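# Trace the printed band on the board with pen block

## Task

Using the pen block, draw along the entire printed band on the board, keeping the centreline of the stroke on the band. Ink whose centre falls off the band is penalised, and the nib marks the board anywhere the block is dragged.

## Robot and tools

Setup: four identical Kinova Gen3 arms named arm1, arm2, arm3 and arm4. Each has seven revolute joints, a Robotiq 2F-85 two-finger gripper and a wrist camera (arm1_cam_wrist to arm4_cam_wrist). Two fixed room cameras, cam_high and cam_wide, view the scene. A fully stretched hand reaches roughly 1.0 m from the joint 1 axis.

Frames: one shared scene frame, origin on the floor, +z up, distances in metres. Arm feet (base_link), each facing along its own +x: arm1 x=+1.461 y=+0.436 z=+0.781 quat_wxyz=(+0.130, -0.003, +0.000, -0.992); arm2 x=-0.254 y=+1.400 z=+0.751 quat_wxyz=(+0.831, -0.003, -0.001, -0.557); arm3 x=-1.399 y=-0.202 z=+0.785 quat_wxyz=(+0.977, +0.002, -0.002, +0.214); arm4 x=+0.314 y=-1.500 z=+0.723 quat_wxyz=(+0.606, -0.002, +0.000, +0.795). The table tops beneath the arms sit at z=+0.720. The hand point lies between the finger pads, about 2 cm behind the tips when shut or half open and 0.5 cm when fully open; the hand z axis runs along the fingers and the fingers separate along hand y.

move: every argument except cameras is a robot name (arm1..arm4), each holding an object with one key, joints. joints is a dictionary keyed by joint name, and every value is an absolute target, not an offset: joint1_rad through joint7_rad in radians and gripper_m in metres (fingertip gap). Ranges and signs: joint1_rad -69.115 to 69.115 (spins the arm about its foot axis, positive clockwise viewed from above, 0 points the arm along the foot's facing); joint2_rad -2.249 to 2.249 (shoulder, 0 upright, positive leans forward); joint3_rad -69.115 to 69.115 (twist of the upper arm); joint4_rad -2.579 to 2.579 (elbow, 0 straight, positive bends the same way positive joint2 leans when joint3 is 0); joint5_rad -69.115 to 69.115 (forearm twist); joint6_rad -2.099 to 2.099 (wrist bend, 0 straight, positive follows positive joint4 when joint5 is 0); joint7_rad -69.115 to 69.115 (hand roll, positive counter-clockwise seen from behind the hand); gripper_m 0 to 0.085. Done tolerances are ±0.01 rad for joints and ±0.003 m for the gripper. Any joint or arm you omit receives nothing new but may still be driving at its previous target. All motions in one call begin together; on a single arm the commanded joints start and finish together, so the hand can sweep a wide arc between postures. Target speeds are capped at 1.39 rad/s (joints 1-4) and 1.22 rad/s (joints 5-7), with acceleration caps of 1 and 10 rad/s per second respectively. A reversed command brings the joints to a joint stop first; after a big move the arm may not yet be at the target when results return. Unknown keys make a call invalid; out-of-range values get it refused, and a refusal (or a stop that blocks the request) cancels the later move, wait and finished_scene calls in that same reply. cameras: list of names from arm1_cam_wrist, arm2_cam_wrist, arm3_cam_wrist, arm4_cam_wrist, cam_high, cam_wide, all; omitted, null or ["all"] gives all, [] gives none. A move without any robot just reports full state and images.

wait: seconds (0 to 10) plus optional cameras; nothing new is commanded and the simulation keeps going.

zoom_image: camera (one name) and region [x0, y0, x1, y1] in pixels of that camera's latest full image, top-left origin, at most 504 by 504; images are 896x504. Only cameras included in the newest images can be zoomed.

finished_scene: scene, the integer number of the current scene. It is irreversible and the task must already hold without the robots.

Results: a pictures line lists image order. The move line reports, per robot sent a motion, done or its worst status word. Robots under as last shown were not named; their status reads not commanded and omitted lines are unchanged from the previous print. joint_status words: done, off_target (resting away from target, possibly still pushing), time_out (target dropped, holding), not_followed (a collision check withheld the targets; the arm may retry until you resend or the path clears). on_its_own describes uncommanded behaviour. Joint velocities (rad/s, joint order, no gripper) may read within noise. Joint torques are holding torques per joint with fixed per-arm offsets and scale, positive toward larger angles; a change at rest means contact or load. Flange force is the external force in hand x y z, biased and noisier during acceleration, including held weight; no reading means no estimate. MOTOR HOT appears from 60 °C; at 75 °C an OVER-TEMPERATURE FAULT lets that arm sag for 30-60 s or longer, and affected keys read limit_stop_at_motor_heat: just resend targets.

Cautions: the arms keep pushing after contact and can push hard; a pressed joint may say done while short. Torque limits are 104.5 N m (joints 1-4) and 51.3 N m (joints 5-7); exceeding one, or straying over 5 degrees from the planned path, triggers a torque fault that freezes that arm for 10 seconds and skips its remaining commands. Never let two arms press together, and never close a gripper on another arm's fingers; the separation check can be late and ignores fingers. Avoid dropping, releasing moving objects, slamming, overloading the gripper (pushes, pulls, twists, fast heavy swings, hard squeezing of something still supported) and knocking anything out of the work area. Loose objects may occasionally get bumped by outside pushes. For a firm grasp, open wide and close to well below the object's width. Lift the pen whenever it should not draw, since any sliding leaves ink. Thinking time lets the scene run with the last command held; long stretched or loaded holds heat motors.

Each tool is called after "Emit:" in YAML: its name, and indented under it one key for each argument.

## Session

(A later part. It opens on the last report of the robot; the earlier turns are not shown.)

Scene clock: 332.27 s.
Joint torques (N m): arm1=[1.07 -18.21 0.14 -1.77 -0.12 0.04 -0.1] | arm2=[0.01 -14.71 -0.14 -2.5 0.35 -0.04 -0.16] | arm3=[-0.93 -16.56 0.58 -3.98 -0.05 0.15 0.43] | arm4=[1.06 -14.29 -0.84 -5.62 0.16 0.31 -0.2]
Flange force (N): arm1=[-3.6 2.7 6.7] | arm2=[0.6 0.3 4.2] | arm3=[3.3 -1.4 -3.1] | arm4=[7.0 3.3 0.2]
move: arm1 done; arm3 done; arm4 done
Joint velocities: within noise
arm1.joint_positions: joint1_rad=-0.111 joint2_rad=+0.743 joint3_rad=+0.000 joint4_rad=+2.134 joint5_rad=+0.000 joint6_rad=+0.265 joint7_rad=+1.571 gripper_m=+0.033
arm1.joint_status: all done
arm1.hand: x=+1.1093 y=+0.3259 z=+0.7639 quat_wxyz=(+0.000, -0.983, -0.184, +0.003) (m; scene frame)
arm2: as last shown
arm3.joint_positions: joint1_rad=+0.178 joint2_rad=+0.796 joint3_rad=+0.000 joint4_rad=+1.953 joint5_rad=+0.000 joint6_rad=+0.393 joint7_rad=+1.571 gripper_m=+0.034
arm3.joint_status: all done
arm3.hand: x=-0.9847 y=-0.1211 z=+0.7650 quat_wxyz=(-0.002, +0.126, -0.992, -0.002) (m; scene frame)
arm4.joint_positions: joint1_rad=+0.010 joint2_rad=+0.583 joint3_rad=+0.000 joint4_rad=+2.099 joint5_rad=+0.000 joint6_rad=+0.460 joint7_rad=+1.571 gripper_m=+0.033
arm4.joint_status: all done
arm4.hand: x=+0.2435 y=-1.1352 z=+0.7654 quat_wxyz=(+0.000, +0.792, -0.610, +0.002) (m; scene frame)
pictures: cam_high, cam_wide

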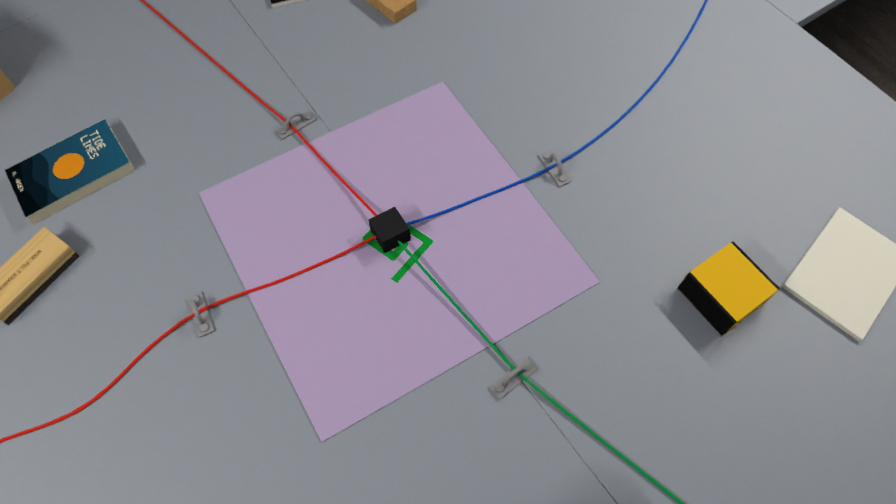

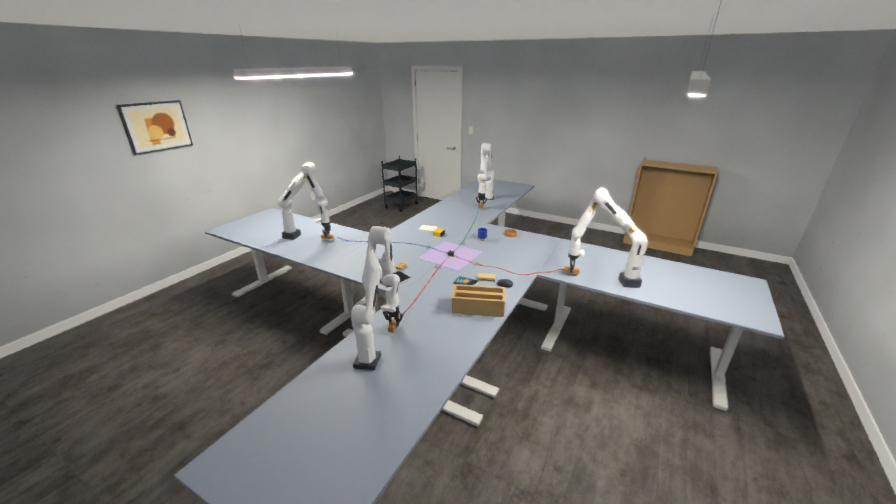

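Emit:
move:
  arm1: {"joints": {"joint2_rad": 0.7370, "joint4_rad": 2.1598, "joint6_rad": 0.2449}}
  arm3: {"joints": {"joint2_rad": 0.7816, "joint4_rad": 2.0037, "joint6_rad": 0.3563}}
  cameras: ["cam_high", "cam_wide"]

Emit:
zoom_image:
  camera: "cam_wide"
  region: [320, 180, 600, 340]

Scene clock: 360.47 s.
Joint torques (N m): arm1=[1.05 -17.96 0.1 -1.6 -0.16 0.05 -0.08] | arm2=[-0.2 -14.75 -0.12 -2.48 0.34 0 0] | arm3=[-0.91 -16.01 0.59 -3.64 -0.07 0.16 0.43] | arm4=[1.02 -14.3 -0.86 -5.64 0.18 0.33 -0.18]
Flange force (N): arm1=[-3.5 2.8 6.9] | arm2=[0.6 -0.1 4.5] | arm3=[3.2 -1.4 -3.3] | arm4=[7.1 3.2 0.3]
move: arm1 done; arm3 done
Joint velocities: within noise
arm1.joint_positions: joint1_rad=-0.111 joint2_rad=+0.737 joint3_rad=+0.000 joint4_rad=+2.160 joint5_rad=+0.000 joint6_rad=+0.245 joint7_rad=+1.571 gripper_m=+0.033
arm1.joint_status: all done
arm1.hand: x=+1.1168 y=+0.3288 z=+0.7639 quat_wxyz=(+0.000, -0.983, -0.184, +0.003) (m; scene frame)
arm2, arm4: as last shown
arm3.joint_positions: joint1_rad=+0.178 joint2_rad=+0.782 joint3_rad=+0.000 joint4_rad=+2.004 joint5_rad=+0.000 joint6_rad=+0.356 joint7_rad=+1.571 gripper_m=+0.034
arm3.joint_status: all done
arm3.hand: x=-0.9992 y=-0.1248 z=+0.7648 quat_wxyz=(-0.002, +0.126, -0.992, -0.002) (m; scene frame)
pictures: cam_high, cam_wide

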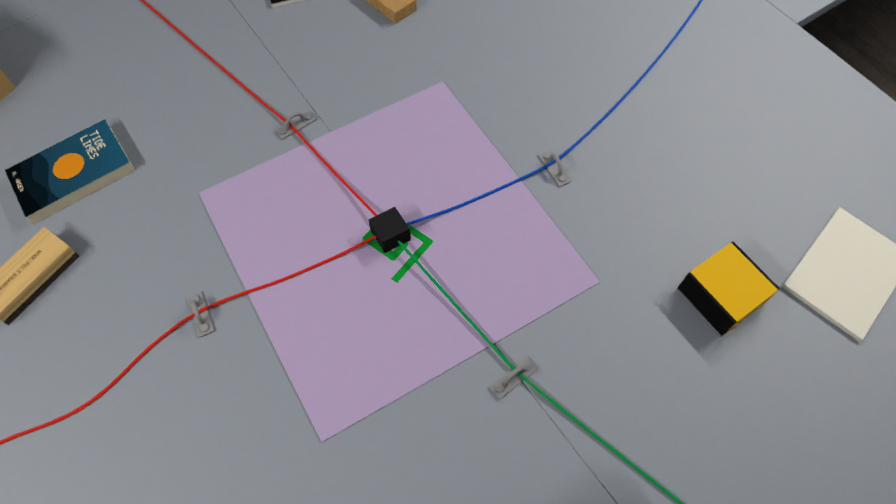

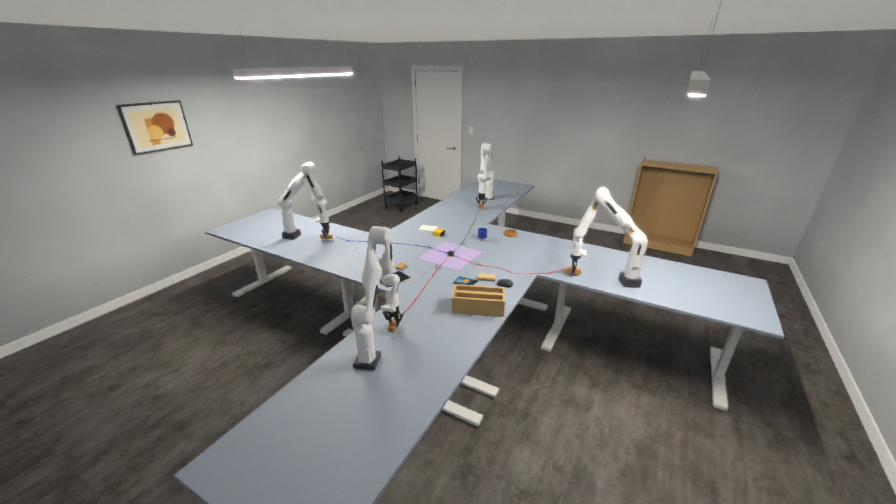

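Scaled by 1.800 from the camera's 896x504 image, which has a finer 1280x720 frame.

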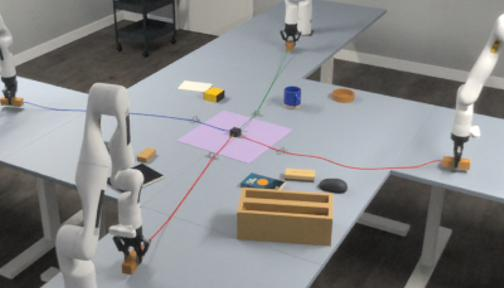

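Emit:
move:
  arm1: {"joints": {"joint2_rad": 0.7344, "joint4_rad": 2.1728, "joint6_rad": 0.2345}}
  arm3: {"joints": {"joint2_rad": 0.7710, "joint4_rad": 2.0441, "joint6_rad": 0.3265}}
  cameras: ["cam_high", "cam_wide"]

Emit:
zoom_image:
  camera: "cam_wide"
  region: [320, 180, 600, 340]

Scene clock: 375.77 s.
Joint torques (N m): arm1=[1.04 -17.81 0.13 -1.45 -0.16 0.05 -0.09] | arm2=[-0.1 -14.6 -0.22 -2.5 0.35 -0.03 -0.11] | arm3=[-0.92 -15.64 0.58 -3.29 -0.01 0.15 0.46] | arm4=[1.07 -14.33 -0.83 -5.61 0.15 0.32 -0.21]
Flange force (N): arm1=[-3.6 2.7 6.9] | arm2=[0.7 0.1 3.9] | arm3=[2.7 -1.5 -3.4] | arm4=[6.9 3.3 0.3]
move: arm1 done; arm3 done
Joint velocities: within noise
arm1.joint_positions: joint1_rad=-0.111 joint2_rad=+0.734 joint3_rad=+0.000 joint4_rad=+2.173 joint5_rad=+0.000 joint6_rad=+0.235 joint7_rad=+1.571 gripper_m=+0.033
arm1.joint_status: all done
arm1.hand: x=+1.1205 y=+0.3303 z=+0.7638 quat_wxyz=(+0.000, -0.983, -0.184, +0.003) (m; scene frame)
arm2, arm4: as last shown
arm3.joint_positions: joint1_rad=+0.178 joint2_rad=+0.771 joint3_rad=+0.000 joint4_rad=+2.044 joint5_rad=+0.000 joint6_rad=+0.327 joint7_rad=+1.571 gripper_m=+0.034
arm3.joint_status: all done
arm3.hand: x=-1.0108 y=-0.1278 z=+0.7647 quat_wxyz=(-0.002, +0.126, -0.992, -0.002) (m; scene frame)
pictures: cam_high, cam_wide

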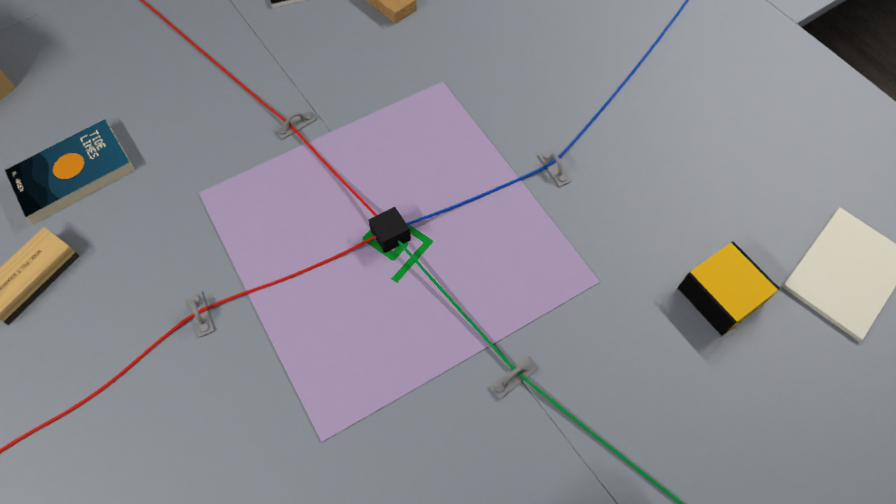

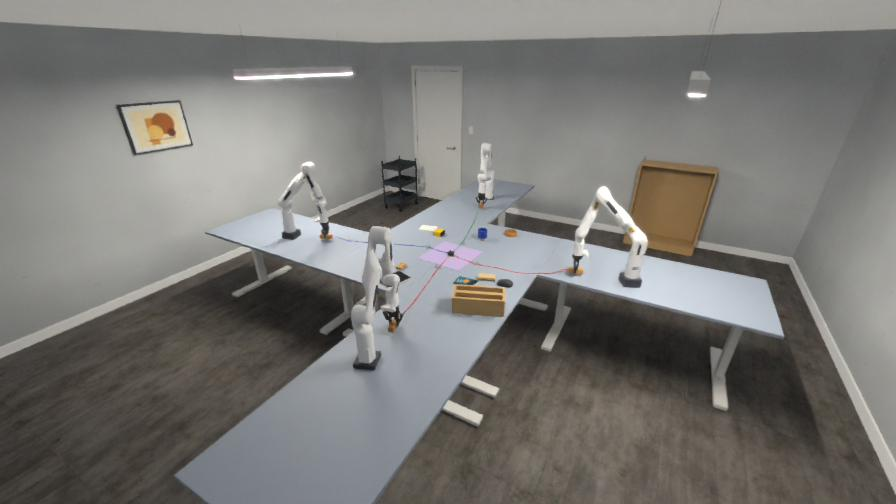

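Scaled by 1.800 from the camera's 896x504 image, which has a finer 1280x720 frame.

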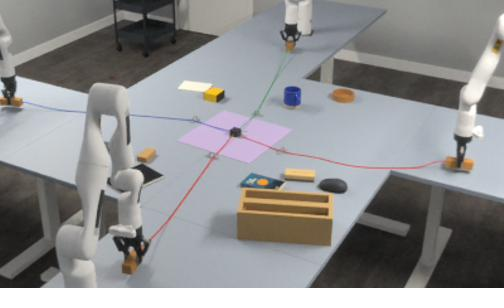

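Emit:
move:
  arm1: {"joints": {"joint2_rad": 0.7331, "joint4_rad": 2.1793, "joint6_rad": 0.2292}}
  arm3: {"joints": {"joint2_rad": 0.7651, "joint4_rad": 2.0675, "joint6_rad": 0.3091}}
  cameras: ["cam_high", "cam_wide"]

Emit:
zoom_image:
  camera: "cam_wide"
  region: [320, 180, 600, 340]

Scene clock: 385.90 s.
Joint torques (N m): arm1=[1.06 -17.7 0.11 -1.3 -0.14 0.14 -0.08] | arm2=[-0.08 -14.57 -0.17 -2.41 0.32 -0.09 -0.11] | arm3=[-0.84 -15.41 0.56 -3.17 -0.01 0.14 0.44] | arm4=[1.01 -14.33 -0.85 -5.62 0.17 0.31 -0.19]
Flange force (N): arm1=[-3.6 2.8 7.1] | arm2=[0.3 0.0 3.6] | arm3=[2.7 -1.3 -3.4] | arm4=[6.9 3.2 0.3]
move: arm1 done; arm3 done
Joint velocities: within noise
arm1.joint_positions: joint1_rad=-0.111 joint2_rad=+0.733 joint3_rad=+0.000 joint4_rad=+2.179 joint5_rad=+0.000 joint6_rad=+0.229 joint7_rad=+1.571 gripper_m=+0.033
arm1.joint_status: all done
arm1.hand: x=+1.1224 y=+0.3310 z=+0.7638 quat_wxyz=(+0.000, -0.983, -0.184, +0.003) (m; scene frame)
arm2, arm4: as last shown
arm3.joint_positions: joint1_rad=+0.178 joint2_rad=+0.765 joint3_rad=+0.000 joint4_rad=+2.067 joint5_rad=+0.000 joint6_rad=+0.309 joint7_rad=+1.571 gripper_m=+0.034
arm3.joint_status: all done
arm3.hand: x=-1.0176 y=-0.1295 z=+0.7647 quat_wxyz=(-0.002, +0.126, -0.992, -0.002) (m; scene frame)
pictures: cam_high, cam_wide

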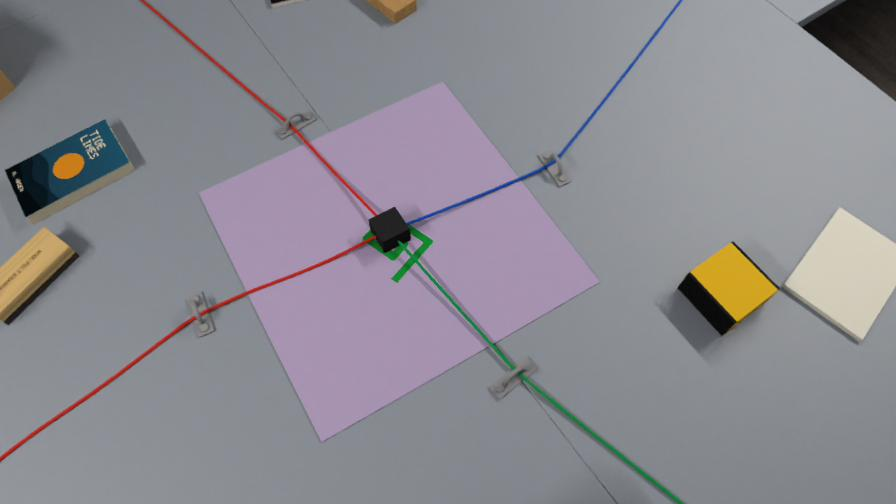

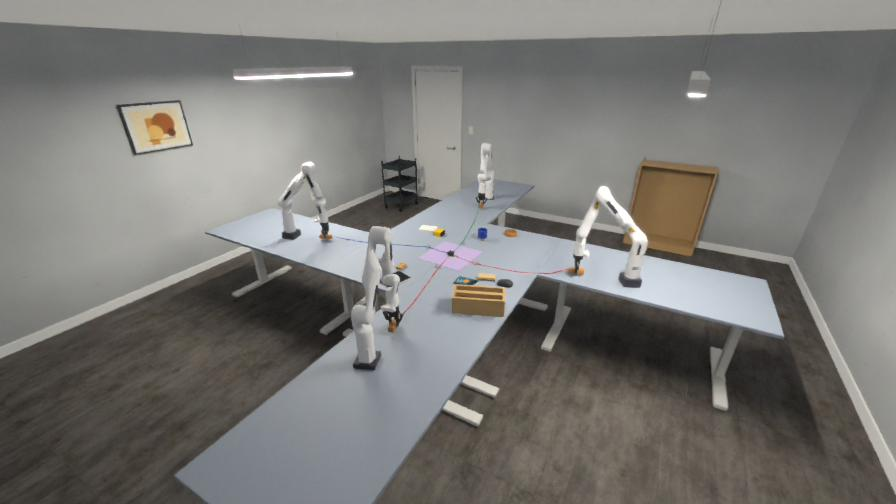

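Scaled by 1.800 from the camera's 896x504 image, which has a finer 1280x720 frame.

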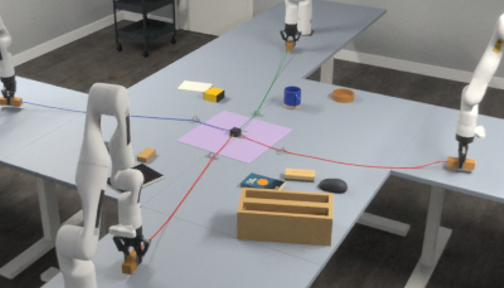

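Emit:
move:
  arm3: {"joints": {"joint2_rad": 0.7617, "joint4_rad": 2.0808, "joint6_rad": 0.2991}}
  cameras: ["cam_high"]

Scene clock: 395.50 s.
Joint torques (N m): arm1=[1.07 -17.72 0.14 -1.25 -0.15 0.07 -0.06] | arm2=[-0.03 -14.67 -0.12 -2.46 0.31 -0.08 -0.11] | arm3=[-0.86 -15.25 0.56 -3.04 -0.03 0.18 0.45] | arm4=[1.04 -14.3 -0.81 -5.62 0.2 0.32 -0.22]
Flange force (N): arm1=[-4.0 2.8 6.9] | arm2=[0.4 0.2 4.0] | arm3=[2.7 -1.4 -3.4] | arm4=[7.0 3.2 0.2]
move: arm3 done
Joint velocities: within noise
arm1, arm2, arm4: as last shown
arm3.joint_positions: joint1_rad=+0.178 joint2_rad=+0.762 joint3_rad=+0.000 joint4_rad=+2.081 joint5_rad=+0.000 joint6_rad=+0.299 joint7_rad=+1.571 gripper_m=+0.034
arm3.joint_status: all done
arm3.hand: x=-1.0215 y=-0.1305 z=+0.7647 quat_wxyz=(-0.002, +0.126, -0.992, -0.002) (m; scene frame)
pictures: cam_high

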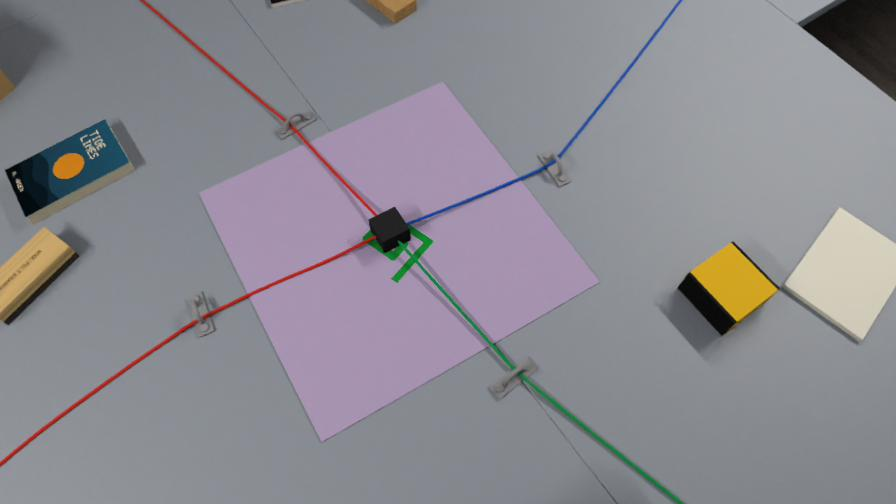

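Emit:
move:
  arm3: {"joints": {"joint2_rad": 0.7600, "joint4_rad": 2.0875, "joint6_rad": 0.2941}}
  cameras: ["cam_high"]

Emit:
zoom_image:
  camera: "cam_high"
  region: [160, 270, 260, 350]

Emit:
zoom_image:
  camera: "cam_high"
  region: [510, 120, 610, 200]

Emit:
zoom_image:
  camera: "cam_high"
  region: [250, 85, 350, 165]

Emit:
zoom_image:
  camera: "cam_high"
  region: [470, 335, 570, 415]

Emit:
zoom_image:
  camera: "cam_high"
  region: [340, 190, 440, 290]

Scene clock: 415.93 s.
Joint torques (N m): arm1=[1.04 -17.67 0.1 -1.26 -0.16 0.14 -0.08] | arm2=[-0.04 -14.66 -0.19 -2.36 0.34 0 -0.11] | arm3=[-0.89 -15.17 0.58 -3.06 -0.04 0.17 0.42] | arm4=[1.05 -14.31 -0.82 -5.61 0.17 0.3 -0.22]
Flange force (N): arm1=[-3.8 2.7 7.0] | arm2=[0.3 0.2 4.1] | arm3=[2.8 -1.6 -3.5] | arm4=[6.9 3.2 0.2]
move: arm3 done
Joint velocities: within noise
arm1, arm2, arm4: as last shown
arm3.joint_positions: joint1_rad=+0.178 joint2_rad=+0.760 joint3_rad=+0.000 joint4_rad=+2.087 joint5_rad=+0.000 joint6_rad=+0.294 joint7_rad=+1.571 gripper_m=+0.034
arm3.joint_status: all done
arm3.hand: x=-1.0235 y=-0.1310 z=+0.7648 quat_wxyz=(-0.002, +0.126, -0.992, -0.002) (m; scene frame)
pictures: cam_high

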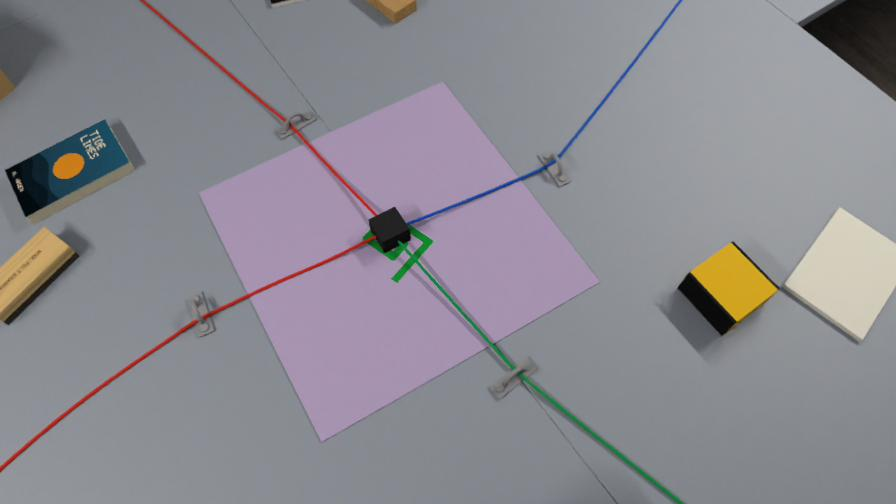

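Scaled by 5.040 from the camera's 896x504 image, which has a finer 1280x720 frame.

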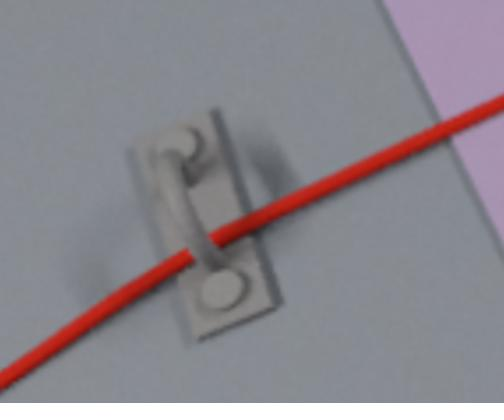

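Scaled by 5.040 from the camera's 896x504 image, which has a finer 1280x720 frame.

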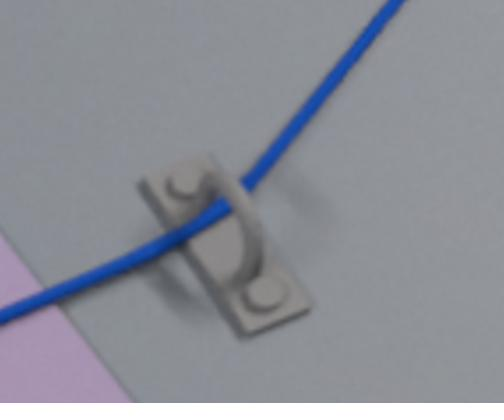

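Scaled by 5.040 from the camera's 896x504 image, which has a finer 1280x720 frame.

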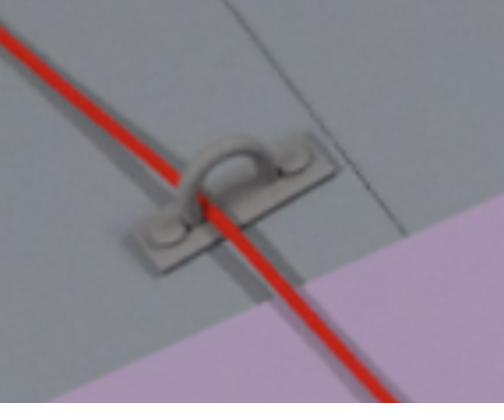

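Scaled by 5.040 from the camera's 896x504 image, which has a finer 1280x720 frame.

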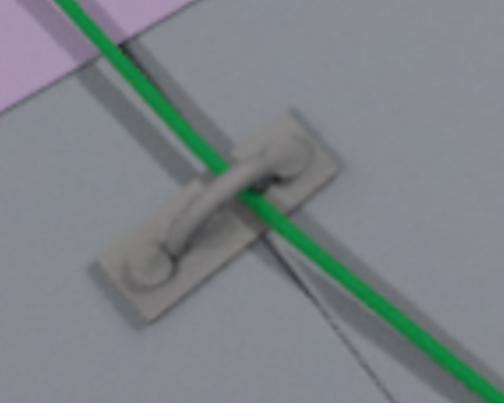

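Scaled by 5.040 from the camera's 896x504 image, which has a finer 1280x720 frame.

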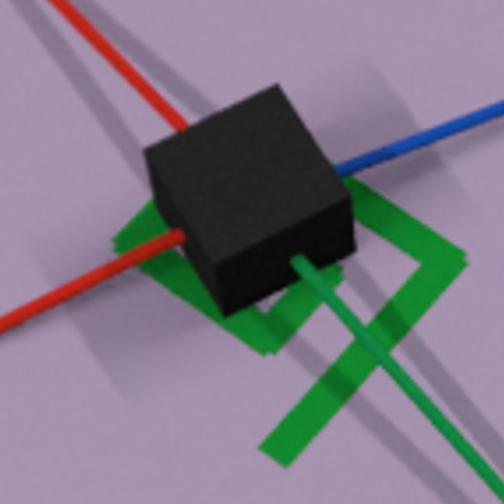

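Emit:
move:
  arm3: {"joints": {"joint2_rad": 0.7570, "joint4_rad": 2.1007, "joint6_rad": 0.2839}}
  cameras: ["cam_high"]

Scene clock: 443.63 s.
Joint torques (N m): arm1=[1.14 -17.68 0.16 -1.29 -0.14 0.12 -0.04] | arm2=[0 -14.64 -0.17 -2.47 0.33 -0.07 -0.08] | arm3=[-0.9 -15.03 0.55 -2.84 -0.06 0.14 0.43] | arm4=[1.03 -14.32 -0.82 -5.62 0.14 0.31 -0.21]
Flange force (N): arm1=[-3.7 3.1 7.0] | arm2=[0.5 0.4 3.9] | arm3=[2.3 -1.6 -3.6] | arm4=[6.9 3.1 0.3]
move: arm3 done
Joint velocities: within noise
arm1, arm2, arm4: as last shown
arm3.joint_positions: joint1_rad=+0.178 joint2_rad=+0.757 joint3_rad=+0.000 joint4_rad=+2.101 joint5_rad=+0.000 joint6_rad=+0.284 joint7_rad=+1.571 gripper_m=+0.034
arm3.joint_status: all done
arm3.hand: x=-1.0273 y=-0.1320 z=+0.7647 quat_wxyz=(-0.002, +0.126, -0.992, -0.002) (m; scene frame)
pictures: cam_high

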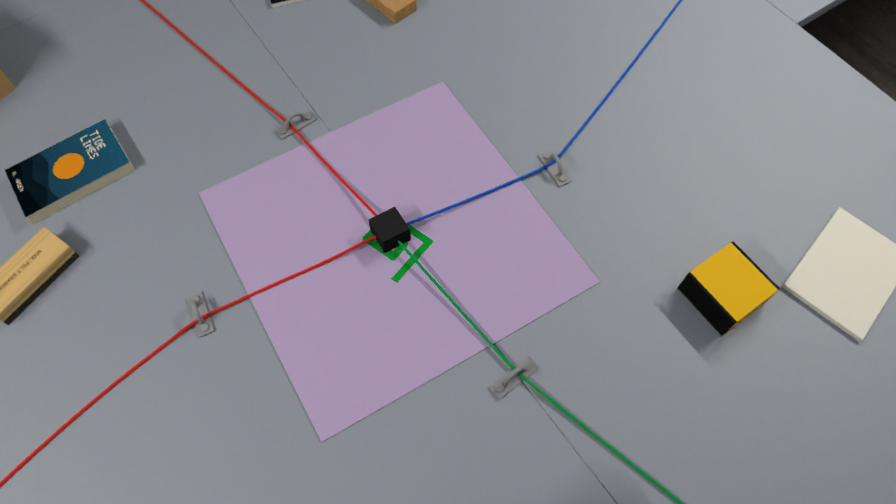

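Emit:
move:
  arm3: {"joints": {"joint2_rad": 0.7555, "joint4_rad": 2.1073, "joint6_rad": 0.2788}}
  cameras: ["cam_high"]

Scene clock: 451.67 s.
Joint torques (N m): arm1=[1.05 -17.68 0.15 -1.26 -0.18 0.14 -0.08] | arm2=[-0.19 -14.68 -0.21 -2.51 0.33 -0.05 -0.11] | arm3=[-0.89 -14.98 0.56 -2.99 -0.05 0.17 0.46] | arm4=[1.02 -14.28 -0.81 -5.6 0.16 0.33 -0.19]
Flange force (N): arm1=[-3.8 2.7 7.1] | arm2=[0.6 -0.3 4.1] | arm3=[3.0 -1.5 -3.5] | arm4=[7.0 3.2 0.2]
move: arm3 done
Joint velocities: within noise
arm1, arm4: as last shown
arm2.joint_positions: joint1_rad=+0.173 joint2_rad=+0.607 joint3_rad=+0.000 joint4_rad=+2.320 joint5_rad=+0.000 joint6_rad=+0.215 joint7_rad=+1.571 gripper_m=+0.033
arm2.joint_status: not commanded
arm2.hand: x=-0.2119 y=+1.0947 z=+0.7645 quat_wxyz=(-0.002, -0.627, -0.779, +0.003) (m; scene frame)
arm3.joint_positions: joint1_rad=+0.178 joint2_rad=+0.756 joint3_rad=+0.000 joint4_rad=+2.107 joint5_rad=+0.000 joint6_rad=+0.279 joint7_rad=+1.571 gripper_m=+0.034
arm3.joint_status: all done
arm3.hand: x=-1.0293 y=-0.1325 z=+0.7647 quat_wxyz=(-0.002, +0.126, -0.992, -0.002) (m; scene frame)
pictures: cam_high

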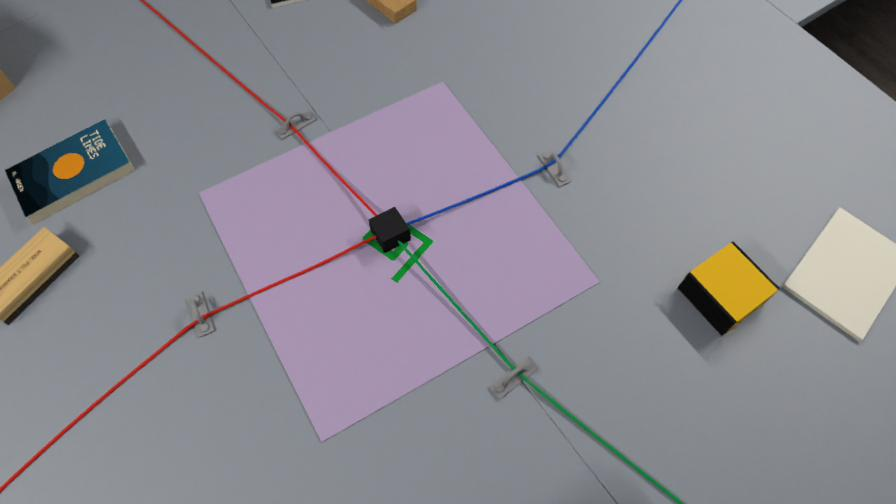

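Emit:
move:
  arm3: {"joints": {"joint2_rad": 0.7541, "joint4_rad": 2.1138, "joint6_rad": 0.2737}}
  cameras: ["cam_high"]

Scene clock: 458.47 s.
Joint torques (N m): arm1=[1.04 -17.69 0.12 -1.28 -0.16 0.13 -0.08] | arm2=[-0.03 -14.76 -0.26 -2.5 0.29 -0.01 -0.16] | arm3=[-0.88 -14.92 0.59 -2.79 -0.02 0.17 0.42] | arm4=[1.03 -14.33 -0.85 -5.61 0.18 0.34 -0.2]
Flange force (N): arm1=[-3.7 2.7 7.0] | arm2=[0.7 0.1 4.5] | arm3=[2.5 -1.6 -3.5] | arm4=[6.9 3.2 0.4]
move: arm3 done
Joint velocities: within noise
arm1, arm2: as last shown
arm3.joint_positions: joint1_rad=+0.178 joint2_rad=+0.754 joint3_rad=+0.000 joint4_rad=+2.114 joint5_rad=+0.000 joint6_rad=+0.274 joint7_rad=+1.571 gripper_m=+0.034
arm3.joint_status: all done
arm3.hand: x=-1.0312 y=-0.1330 z=+0.7646 quat_wxyz=(-0.002, +0.126, -0.992, -0.002) (m; scene frame)
arm4.joint_positions: joint1_rad=+0.010 joint2_rad=+0.583 joint3_rad=+0.000 joint4_rad=+2.099 joint5_rad=+0.000 joint6_rad=+0.460 joint7_rad=+1.571 gripper_m=+0.033
arm4.joint_status: not commanded
arm4.hand: x=+0.2435 y=-1.1352 z=+0.7654 quat_wxyz=(+0.000, +0.792, -0.610, +0.002) (m; scene frame)
pictures: cam_high

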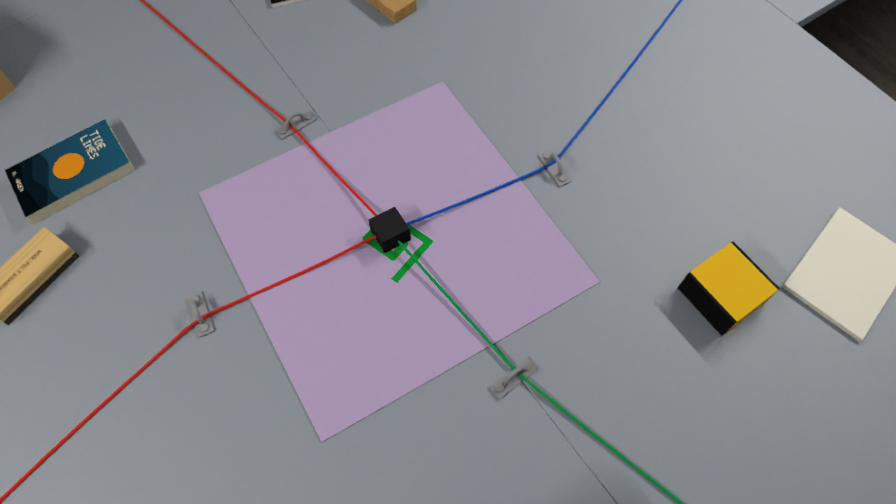

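Emit:
move:
  arm3: {"joints": {"joint2_rad": 0.7504, "joint4_rad": 2.1303, "joint6_rad": 0.2609}}
  cameras: ["cam_high"]

Scene clock: 498.43 s.
Joint torques (N m): arm1=[1.06 -17.7 0.12 -1.19 -0.17 0.16 -0.06] | arm2=[-0.08 -14.64 -0.07 -2.46 0.31 -0.01 -0.13] | arm3=[-0.85 -14.41 0.61 -1.98 -0.05 0.52 0.44] | arm4=[1.03 -14.29 -0.86 -5.61 0.18 0.33 -0.21]
Flange force (N): arm1=[-4.0 2.8 7.2] | arm2=[0.6 0.0 4.1] | arm3=[1.3 -1.6 -3.6] | arm4=[7.0 3.2 0.2]
move: arm3 done
Joint velocities: within noise
arm1, arm2, arm4: as last shown
arm3.joint_positions: joint1_rad=+0.178 joint2_rad=+0.750 joint3_rad=+0.000 joint4_rad=+2.130 joint5_rad=+0.000 joint6_rad=+0.261 joint7_rad=+1.571 gripper_m=+0.034
arm3.joint_status: all done
arm3.hand: x=-1.0360 y=-0.1343 z=+0.7646 quat_wxyz=(-0.002, +0.126, -0.992, -0.002) (m; scene frame)
pictures: cam_high

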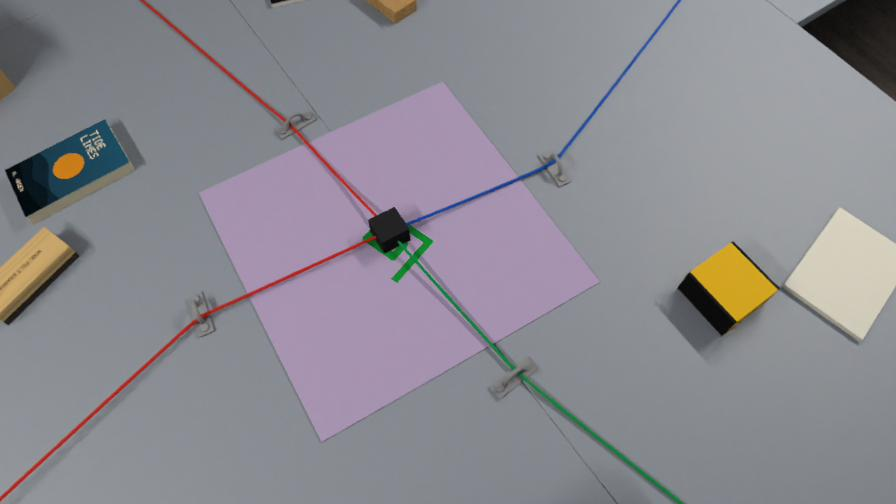

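Emit:
move:
  arm2: {"joints": {"joint2_rad": 0.6149, "joint4_rad": 2.2853, "joint6_rad": 0.2414}}
  arm3: {"joints": {"joint2_rad": 0.7574, "joint4_rad": 2.0987, "joint6_rad": 0.2855}}
  cameras: []

Emit:
move:
  arm1: {"joints": {"joint2_rad": 0.7282, "joint4_rad": 2.2043, "joint6_rad": 0.2091}}
  arm4: {"joints": {"joint2_rad": 0.5681, "joint4_rad": 2.1383, "joint6_rad": 0.4352}}
  cameras: ["cam_high"]

Emit:
zoom_image:
  camera: "cam_high"
  region: [340, 190, 440, 290]

Scene clock: 541.37 s.
Joint torques (N m): arm1=[1.05 -17.69 0.06 -1.19 -0.16 0.17 -0.07] | arm2=[-0.02 -15.06 -0.16 -2.74 0.32 -0.07 -0.05] | arm3=[-0.86 -15.11 0.58 -2.91 -0.04 0.13 0.45] | arm4=[1.03 -14.3 -0.84 -5.6 0.16 0.31 -0.18]
Flange force (N): arm1=[-3.9 2.8 7.2] | arm2=[0.5 0.3 3.9] | arm3=[2.4 -1.5 -3.5] | arm4=[6.9 3.2 0.2]
move: arm2 done; arm3 done
Joint velocities: within noise
arm1, arm4: as last shown
arm2.joint_positions: joint1_rad=+0.173 joint2_rad=+0.615 joint3_rad=+0.000 joint4_rad=+2.285 joint5_rad=+0.000 joint6_rad=+0.241 joint7_rad=+1.571 gripper_m=+0.033
arm2.joint_status: all done
arm2.hand: x=-0.2096 y=+1.0841 z=+0.7646 quat_wxyz=(-0.002, -0.627, -0.779, +0.003) (m; scene frame)
arm3.joint_positions: joint1_rad=+0.178 joint2_rad=+0.757 joint3_rad=+0.000 joint4_rad=+2.099 joint5_rad=+0.000 joint6_rad=+0.285 joint7_rad=+1.571 gripper_m=+0.034
arm3.joint_status: all done
arm3.hand: x=-1.0267 y=-0.1319 z=+0.7647 quat_wxyz=(-0.002, +0.126, -0.992, -0.002) (m; scene frame)
pictures: none
No camera images: "cameras" was empty.

Scene clock: 542.13 s.
Joint torques (N m): arm1=[1.06 -17.32 0.08 -0.85 -0.14 0.21 -0.06] | arm2=[0 -15.01 -0.21 -2.61 0.31 -0.02 -0.11] | arm3=[-0.9 -15.02 0.57 -2.75 -0.02 0.3 0.47] | arm4=[1.06 -13.78 -0.84 -5.09 0.17 0.52 -0.22]
Flange force (N): arm1=[-4.2 2.9 7.1] | arm2=[0.2 0.3 3.9] | arm3=[2.4 -1.5 -3.3] | arm4=[6.3 3.3 0.4]
move: arm1 done; arm4 done
Joint velocities: within noise
arm1.joint_positions: joint1_rad=-0.111 joint2_rad=+0.728 joint3_rad=+0.000 joint4_rad=+2.204 joint5_rad=+0.000 joint6_rad=+0.209 joint7_rad=+1.571 gripper_m=+0.033
arm1.joint_status: all done
arm1.hand: x=+1.1295 y=+0.3338 z=+0.7637 quat_wxyz=(+0.000, -0.983, -0.184, +0.003) (m; scene frame)
arm2, arm3: as last shown
arm4.joint_positions: joint1_rad=+0.010 joint2_rad=+0.568 joint3_rad=+0.000 joint4_rad=+2.138 joint5_rad=+0.000 joint6_rad=+0.435 joint7_rad=+1.571 gripper_m=+0.033
arm4.joint_status: all done
arm4.hand: x=+0.2466 y=-1.1469 z=+0.7655 quat_wxyz=(+0.000, +0.792, -0.610, +0.002) (m; scene frame)
pictures: cam_high

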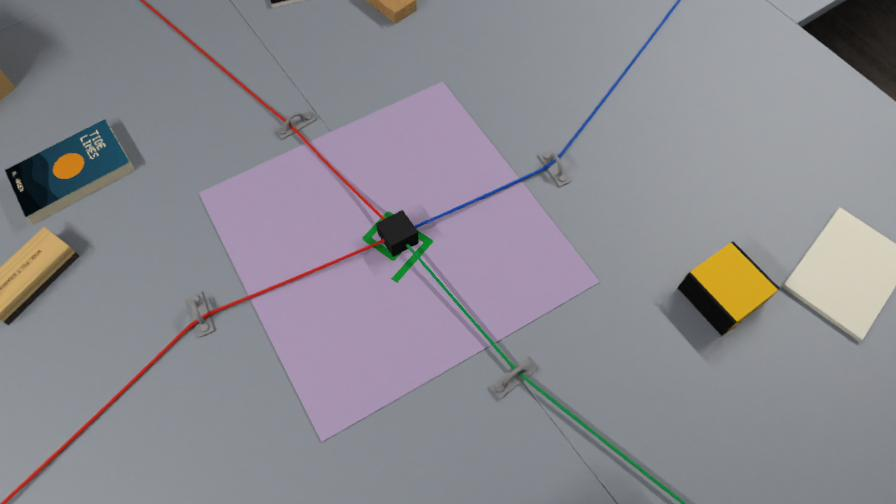

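Scaled by 5.040 from the camera's 896x504 image, which has a finer 1280x720 frame.

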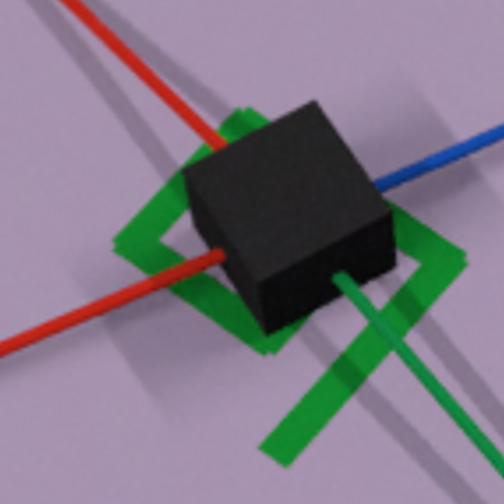

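Emit:
zoom_image:
  camera: "cam_high"
  region: [370, 205, 430, 265]

Scaled by 8.400 from the camera's 896x504 image, which has a finer 1280x720 frame.

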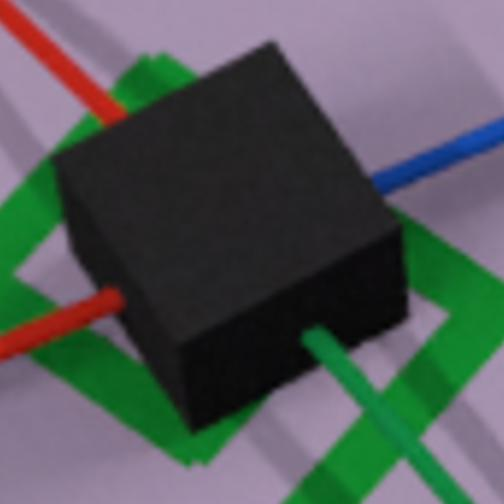

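Emit:
move:
  arm2: {"joints": {"joint2_rad": 0.6247, "joint4_rad": 2.2460, "joint6_rad": 0.2710}}
  arm3: {"joints": {"joint2_rad": 0.7592, "joint4_rad": 2.0908, "joint6_rad": 0.2916}}
  cameras: []

Emit:
move:
  arm1: {"joints": {"joint2_rad": 0.7268, "joint4_rad": 2.2114, "joint6_rad": 0.2034}}
  arm4: {"joints": {"joint2_rad": 0.5552, "joint4_rad": 2.1738, "joint6_rad": 0.4126}}
  cameras: ["cam_high"]

Emit:
zoom_image:
  camera: "cam_high"
  region: [370, 215, 430, 275]

Emit:
zoom_image:
  camera: "cam_high"
  region: [350, 190, 450, 290]

Scene clock: 611.50 s.
Joint torques (N m): arm1=[1.07 -17.32 0.08 -0.89 -0.17 0.19 -0.06] | arm2=[-0.09 -15.53 -0.17 -3.01 0.32 -0.06 -0.07] | arm3=[-0.88 -15.15 0.59 -2.96 -0.05 0.17 0.42] | arm4=[1.03 -13.75 -0.83 -5.12 0.16 0.48 -0.2]
Flange force (N): arm1=[-4.1 2.9 7.0] | arm2=[0.5 0.1 4.0] | arm3=[2.6 -1.6 -3.5] | arm4=[6.4 3.3 0.3]
move: arm2 done; arm3 done
Joint velocities: within noise
arm1, arm4: as last shown
arm2.joint_positions: joint1_rad=+0.173 joint2_rad=+0.625 joint3_rad=+0.000 joint4_rad=+2.246 joint5_rad=+0.000 joint6_rad=+0.271 joint7_rad=+1.571 gripper_m=+0.033
arm2.joint_status: all done
arm2.hand: x=-0.2069 y=+1.0721 z=+0.7646 quat_wxyz=(-0.002, -0.627, -0.779, +0.003) (m; scene frame)
arm3.joint_positions: joint1_rad=+0.178 joint2_rad=+0.759 joint3_rad=+0.000 joint4_rad=+2.091 joint5_rad=+0.000 joint6_rad=+0.292 joint7_rad=+1.571 gripper_m=+0.034
arm3.joint_status: all done
arm3.hand: x=-1.0245 y=-0.1313 z=+0.7648 quat_wxyz=(-0.002, +0.126, -0.992, -0.002) (m; scene frame)
pictures: none
No camera images: "cameras" was empty.

Scene clock: 612.27 s.
Joint torques (N m): arm1=[1.02 -17.27 0.1 -0.76 -0.14 0.23 -0.1] | arm2=[-0.05 -15.44 -0.19 -3.1 0.31 -0.02 -0.14] | arm3=[-0.86 -14.96 0.58 -2.53 -0.02 0.4 0.42] | arm4=[1.07 -13.24 -0.83 -4.56 0.16 0.66 -0.2]
Flange force (N): arm1=[-4.2 2.7 7.2] | arm2=[0.9 0.1 3.9] | arm3=[1.9 -1.6 -3.4] | arm4=[5.6 3.5 0.3]
move: arm1 done; arm4 done
Joint velocities: within noise
arm1.joint_positions: joint1_rad=-0.111 joint2_rad=+0.727 joint3_rad=+0.000 joint4_rad=+2.211 joint5_rad=+0.000 joint6_rad=+0.203 joint7_rad=+1.571 gripper_m=+0.033
arm1.joint_status: all done
arm1.hand: x=+1.1316 y=+0.3346 z=+0.7637 quat_wxyz=(+0.000, -0.983, -0.184, +0.003) (m; scene frame)
arm2, arm3: as last shown
arm2.hand: x=-0.2069 y=+1.0720 z=+0.7646 quat_wxyz=(-0.002, -0.627, -0.779, +0.003) (m; scene frame)
arm3.hand: x=-1.0244 y=-0.1313 z=+0.7648 quat_wxyz=(-0.002, +0.126, -0.992, -0.002) (m; scene frame)
arm4.joint_positions: joint1_rad=+0.010 joint2_rad=+0.555 joint3_rad=+0.000 joint4_rad=+2.174 joint5_rad=+0.000 joint6_rad=+0.413 joint7_rad=+1.571 gripper_m=+0.033
arm4.joint_status: all done
arm4.hand: x=+0.2495 y=-1.1576 z=+0.7655 quat_wxyz=(+0.000, +0.792, -0.610, +0.002) (m; scene frame)
pictures: cam_high

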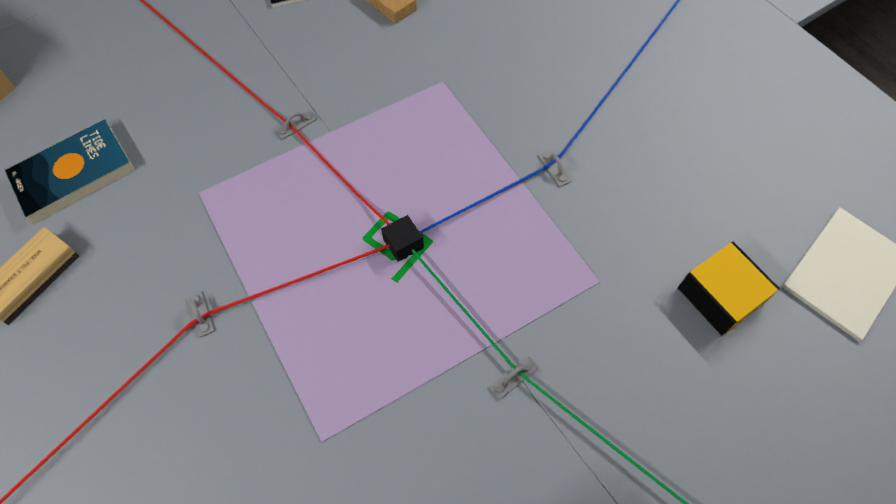

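Scaled by 8.400 from the camera's 896x504 image, which has a finer 1280x720 frame.

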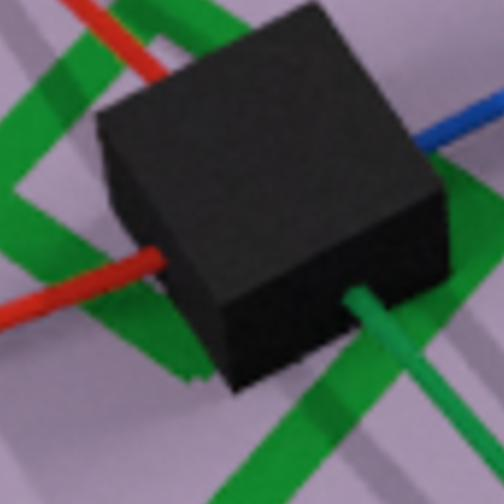

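Scaled by 5.040 from the camera's 896x504 image, which has a finer 1280x720 frame.

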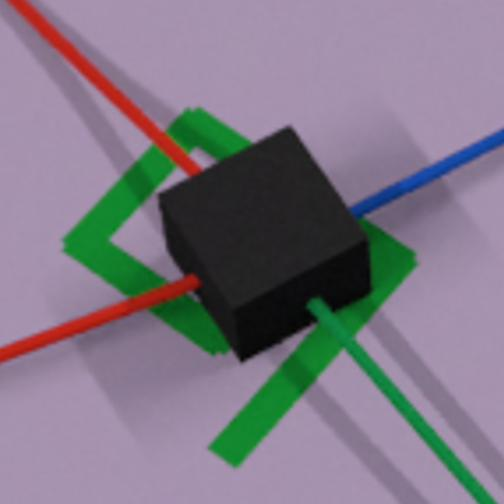

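Emit:
move:
  arm1: {"joints": {"joint2_rad": 0.7358, "joint4_rad": 2.1656, "joint6_rad": 0.2402}}
  arm2: {"joints": {"joint2_rad": 0.6257, "joint4_rad": 2.2418, "joint6_rad": 0.2741}}
  cameras: []

Emit:
move:
  arm3: {"joints": {"joint2_rad": 0.7512, "joint4_rad": 2.1267, "joint6_rad": 0.2638}}
  arm4: {"joints": {"joint2_rad": 0.5526, "joint4_rad": 2.1808, "joint6_rad": 0.4082}}
  cameras: ["cam_high"]

Emit:
zoom_image:
  camera: "cam_high"
  region: [365, 205, 435, 275]

Scene clock: 699.70 s.
Joint torques (N m): arm1=[1.02 -17.86 0.05 -1.6 -0.14 0.06 -0.09] | arm2=[0.06 -15.59 -0.16 -3.13 0.3 -0.04 -0.11] | arm3=[-0.86 -15.01 0.57 -2.59 -0.05 0.4 0.43] | arm4=[1.06 -13.36 -0.85 -4.92 0.16 0.47 -0.2]
Flange force (N): arm1=[-3.3 2.7 6.9] | arm2=[0.8 0.5 4.1] | arm3=[2.0 -1.5 -3.2] | arm4=[6.3 3.5 0.3]
move: arm1 done; arm2 done
Joint velocities: within noise
arm1.joint_positions: joint1_rad=-0.111 joint2_rad=+0.736 joint3_rad=+0.000 joint4_rad=+2.166 joint5_rad=+0.000 joint6_rad=+0.240 joint7_rad=+1.571 gripper_m=+0.033
arm1.joint_status: all done
arm1.hand: x=+1.1184 y=+0.3295 z=+0.7639 quat_wxyz=(+0.000, -0.983, -0.184, +0.003) (m; scene frame)
arm2.joint_positions: joint1_rad=+0.173 joint2_rad=+0.626 joint3_rad=+0.000 joint4_rad=+2.242 joint5_rad=+0.000 joint6_rad=+0.274 joint7_rad=+1.571 gripper_m=+0.033
arm2.joint_status: all done
arm2.hand: x=-0.2066 y=+1.0707 z=+0.7647 quat_wxyz=(-0.002, -0.627, -0.779, +0.003) (m; scene frame)
arm3, arm4: as last shown
arm3.hand: x=-1.0245 y=-0.1313 z=+0.7648 quat_wxyz=(-0.002, +0.126, -0.992, -0.002) (m; scene frame)
pictures: none
No camera images: "cameras" was empty.

Scene clock: 700.47 s.
Joint torques (N m): arm1=[1.06 -17.87 0.07 -1.53 -0.15 0.05 -0.07] | arm2=[-0.03 -15.61 -0.09 -2.93 0.35 0.07 -0.1] | arm3=[-0.89 -14.5 0.6 -1.99 -0.03 0.56 0.44] | arm4=[1.03 -13.35 -0.86 -5.11 0.16 0.38 -0.2]
Flange force (N): arm1=[-3.5 2.8 6.9] | arm2=[0.4 0.2 4.4] | arm3=[1.3 -1.7 -3.3] | arm4=[6.7 3.5 0.3]
move: arm3 done; arm4 done
Joint velocities: within noise
arm1, arm2: as last shown
arm3.joint_positions: joint1_rad=+0.178 joint2_rad=+0.751 joint3_rad=+0.000 joint4_rad=+2.127 joint5_rad=+0.000 joint6_rad=+0.264 joint7_rad=+1.571 gripper_m=+0.034
arm3.joint_status: all done
arm3.hand: x=-1.0350 y=-0.1340 z=+0.7646 quat_wxyz=(-0.002, +0.126, -0.992, -0.002) (m; scene frame)
arm4.joint_positions: joint1_rad=+0.010 joint2_rad=+0.553 joint3_rad=+0.000 joint4_rad=+2.181 joint5_rad=+0.000 joint6_rad=+0.408 joint7_rad=+1.571 gripper_m=+0.033
arm4.joint_status: all done
arm4.hand: x=+0.2500 y=-1.1598 z=+0.7655 quat_wxyz=(+0.000, +0.792, -0.610, +0.002) (m; scene frame)
pictures: cam_high

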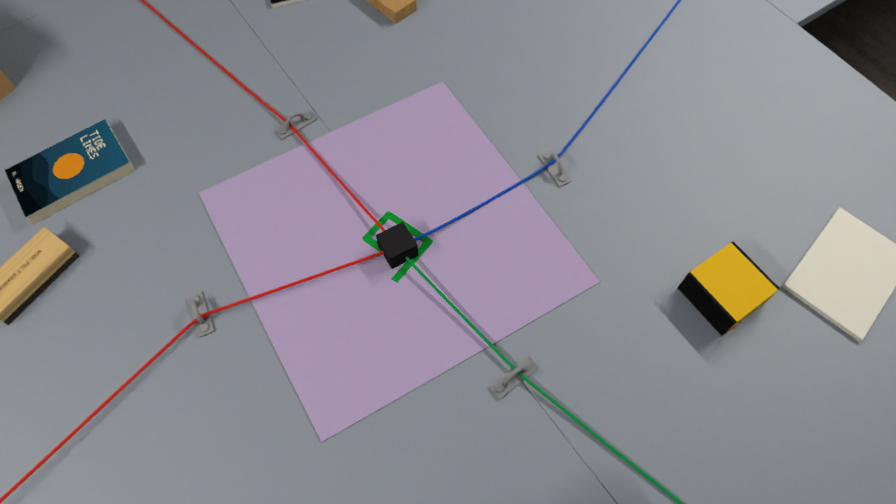

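Scaled by 7.200 from the camera's 896x504 image, which has a finer 1280x720 frame.

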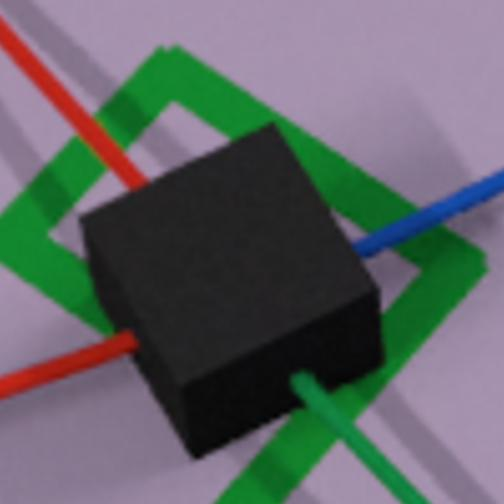

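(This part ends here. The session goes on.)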